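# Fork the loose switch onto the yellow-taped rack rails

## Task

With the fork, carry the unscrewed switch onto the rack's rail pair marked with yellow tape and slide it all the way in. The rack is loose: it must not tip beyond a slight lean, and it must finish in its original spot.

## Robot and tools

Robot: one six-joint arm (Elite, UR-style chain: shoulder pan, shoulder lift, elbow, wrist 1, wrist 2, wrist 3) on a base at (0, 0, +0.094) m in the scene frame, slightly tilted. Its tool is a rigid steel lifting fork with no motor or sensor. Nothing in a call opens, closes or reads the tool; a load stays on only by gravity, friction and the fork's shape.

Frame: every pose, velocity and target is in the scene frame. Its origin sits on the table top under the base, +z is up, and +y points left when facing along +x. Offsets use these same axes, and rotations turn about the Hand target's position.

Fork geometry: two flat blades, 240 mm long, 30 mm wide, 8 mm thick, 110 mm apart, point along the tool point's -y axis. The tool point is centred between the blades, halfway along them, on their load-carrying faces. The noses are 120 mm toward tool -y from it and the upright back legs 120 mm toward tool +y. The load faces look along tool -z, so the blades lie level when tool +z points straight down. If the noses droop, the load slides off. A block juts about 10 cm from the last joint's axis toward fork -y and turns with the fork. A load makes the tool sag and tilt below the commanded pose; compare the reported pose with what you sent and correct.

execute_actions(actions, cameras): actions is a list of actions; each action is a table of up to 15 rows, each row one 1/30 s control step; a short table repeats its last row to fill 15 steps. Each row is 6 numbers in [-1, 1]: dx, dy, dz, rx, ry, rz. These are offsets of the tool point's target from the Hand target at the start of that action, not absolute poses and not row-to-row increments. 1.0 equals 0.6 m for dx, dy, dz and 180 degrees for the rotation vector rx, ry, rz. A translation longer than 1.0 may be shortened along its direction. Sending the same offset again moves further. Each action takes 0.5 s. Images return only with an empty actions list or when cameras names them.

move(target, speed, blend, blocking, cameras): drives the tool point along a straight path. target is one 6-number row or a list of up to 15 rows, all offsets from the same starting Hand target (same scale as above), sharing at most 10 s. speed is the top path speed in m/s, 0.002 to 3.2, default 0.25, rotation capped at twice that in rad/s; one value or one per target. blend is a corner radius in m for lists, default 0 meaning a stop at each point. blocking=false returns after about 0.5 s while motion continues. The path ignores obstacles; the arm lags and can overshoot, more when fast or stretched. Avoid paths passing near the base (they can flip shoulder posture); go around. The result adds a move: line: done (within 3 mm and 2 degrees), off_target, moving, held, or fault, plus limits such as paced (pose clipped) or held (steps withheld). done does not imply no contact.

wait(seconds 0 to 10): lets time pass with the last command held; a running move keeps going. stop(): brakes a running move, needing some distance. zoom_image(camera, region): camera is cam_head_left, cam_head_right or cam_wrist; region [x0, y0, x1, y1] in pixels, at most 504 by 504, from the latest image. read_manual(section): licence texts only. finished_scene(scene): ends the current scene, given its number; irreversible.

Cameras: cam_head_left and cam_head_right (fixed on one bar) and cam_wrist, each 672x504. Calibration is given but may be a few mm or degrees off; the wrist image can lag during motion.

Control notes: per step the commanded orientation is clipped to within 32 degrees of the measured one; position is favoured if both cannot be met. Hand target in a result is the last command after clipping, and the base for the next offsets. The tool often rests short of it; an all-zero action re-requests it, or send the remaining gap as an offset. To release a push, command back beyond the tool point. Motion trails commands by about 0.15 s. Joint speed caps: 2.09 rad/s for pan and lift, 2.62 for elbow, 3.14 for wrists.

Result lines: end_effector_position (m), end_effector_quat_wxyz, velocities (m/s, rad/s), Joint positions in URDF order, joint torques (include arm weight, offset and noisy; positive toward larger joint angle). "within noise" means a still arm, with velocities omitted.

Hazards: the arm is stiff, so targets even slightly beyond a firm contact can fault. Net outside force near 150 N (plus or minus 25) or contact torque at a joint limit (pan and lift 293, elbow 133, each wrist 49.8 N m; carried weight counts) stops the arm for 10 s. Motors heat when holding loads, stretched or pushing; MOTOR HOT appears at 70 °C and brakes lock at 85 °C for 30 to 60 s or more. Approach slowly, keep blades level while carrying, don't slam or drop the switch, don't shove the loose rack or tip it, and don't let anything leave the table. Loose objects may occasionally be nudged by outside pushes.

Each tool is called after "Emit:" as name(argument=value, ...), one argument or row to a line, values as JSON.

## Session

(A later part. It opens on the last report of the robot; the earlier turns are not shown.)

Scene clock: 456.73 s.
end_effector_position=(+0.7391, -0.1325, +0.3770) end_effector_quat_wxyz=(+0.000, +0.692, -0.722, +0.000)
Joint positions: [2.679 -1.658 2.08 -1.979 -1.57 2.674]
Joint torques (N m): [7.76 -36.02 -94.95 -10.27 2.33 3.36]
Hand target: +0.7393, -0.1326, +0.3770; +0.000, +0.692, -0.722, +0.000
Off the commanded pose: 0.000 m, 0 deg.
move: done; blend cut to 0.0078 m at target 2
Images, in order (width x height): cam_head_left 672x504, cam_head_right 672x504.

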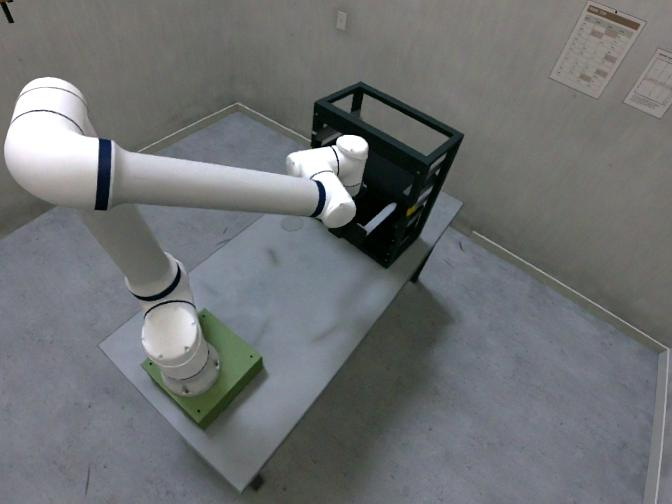

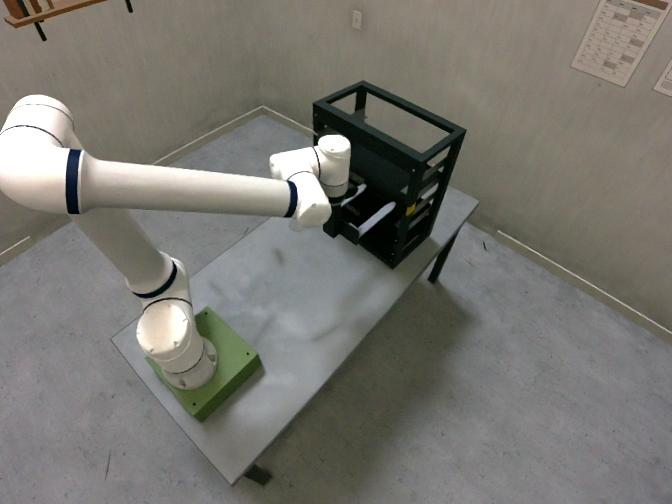

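Emit:
move(
  target=[0.005,-0.0002,0,0,0,0],
  speed=0.01,
)

Emit:
move(
  target=[0.0033,-0.0001,0,0,0,0],
  speed=0.01,
)

Emit:
move(
  target=[0.0025,-0.0001,0,0,0,0],
  speed=0.01,
)

Scene clock: 459.30 s.
end_effector_position=(+0.7419, -0.1327, +0.3769) end_effector_quat_wxyz=(+0.000, +0.692, -0.722, +0.000)
Joint positions: [2.681 -1.653 2.076 -1.979 -1.571 2.676]
Joint torques (N m): [24.83 -5.92 -138.45 -30.82 10.98 -3.6]
Hand target: +0.7423, -0.1327, +0.3770; +0.000, +0.692, -0.722, +0.000
Off the commanded pose: 0.000 m, 0 deg.
move: done

Scene clock: 460.00 s.
end_effector_position=(+0.7442, -0.1328, +0.3770) end_effector_quat_wxyz=(+0.000, +0.692, -0.722, +0.000)
Joint positions: [2.682 -1.649 2.072 -1.98 -1.57 2.678]
Joint torques (N m): [41.09 -18.69 -142.15 -33.05 16.74 -8.61]
Hand target: +0.7443, -0.1327, +0.3770; +0.000, +0.692, -0.722, +0.000
Off the commanded pose: 0.000 m, 0 deg.
move: done

Scene clock: 460.70 s.
end_effector_position=(+0.7457, -0.1328, +0.3770) end_effector_quat_wxyz=(+0.000, +0.692, -0.722, +0.000)
Joint positions: [2.684 -1.647 2.07 -1.98 -1.57 2.679]
Joint torques (N m): [46.22 -20.44 -141.86 -32.59 19.06 -11.07]
Hand target: +0.7458, -0.1328, +0.3770; +0.000, +0.692, -0.722, +0.000
Off the commanded pose: 0.000 m, 0 deg.
move: done

Emit:
move(
  target=[-0.05,0.002,0,0,0,0],
  speed=0.06,
  cameras=["cam_head_left","cam_head_right"],
)

Emit:
zoom_image(
  camera="cam_head_right",
  region=[300, 90, 480, 270],
)

Emit:
zoom_image(
  camera="cam_head_right",
  region=[380, 180, 430, 230],
)

Emit:
zoom_image(
  camera="cam_head_right",
  region=[375, 230, 425, 280],
)

Scene clock: 466.00 s.
end_effector_position=(+0.7160, -0.1316, +0.3770) end_effector_quat_wxyz=(+0.000, +0.692, -0.722, +0.000)
Joint positions: [2.66 -1.699 2.116 -1.973 -1.571 2.655]
Joint torques (N m): [-21.89 -60.33 -71.89 -5.21 -1.13 -2.25]
Hand target: +0.7158, -0.1316, +0.3770; +0.000, +0.692, -0.722, +0.000
Off the commanded pose: 0.000 m, 0 deg.
move: done
Images, in order (width x height): cam_head_left 672x504, cam_head_right 672x504.

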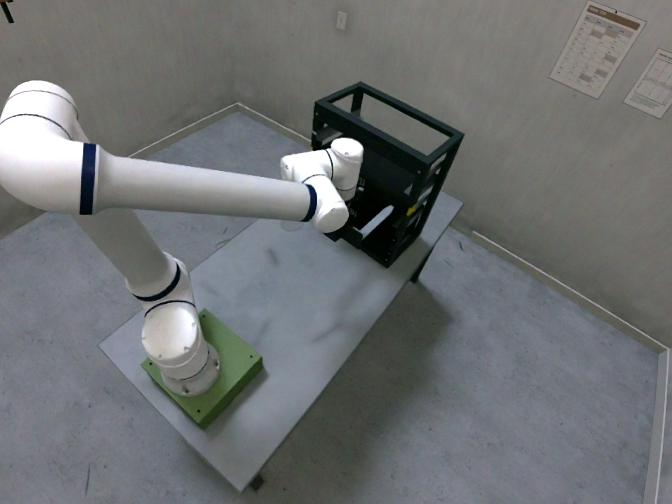

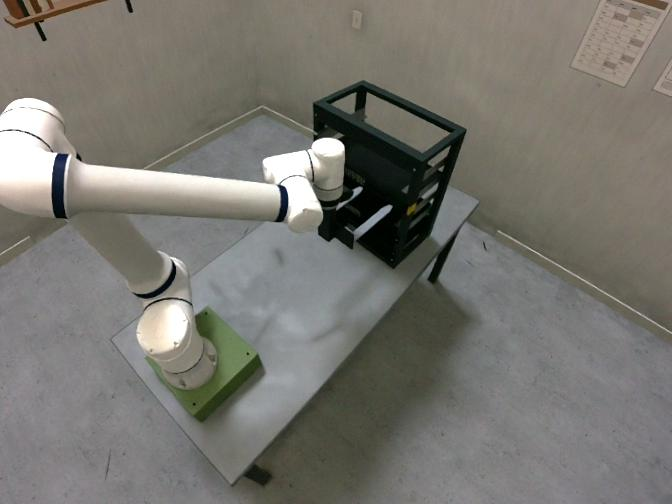

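Scaled by 2.800.

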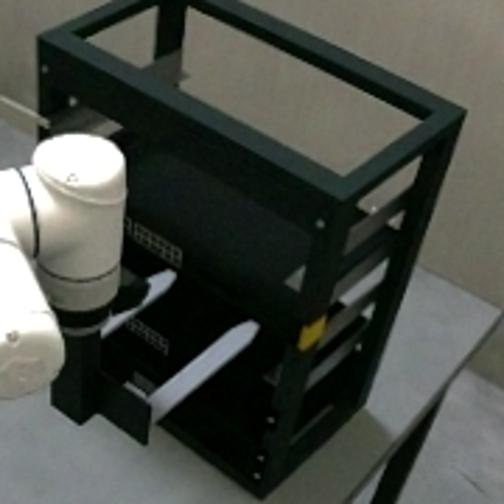

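Scaled by 10.080.

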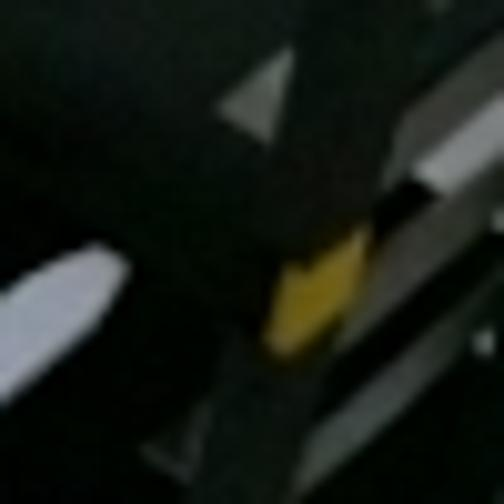

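Scaled by 10.080.

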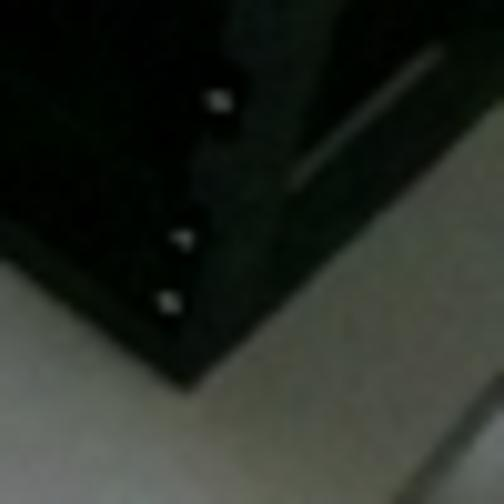

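Emit:
finished_scene(
  scene=1,
)

The scene is finished: the task was done.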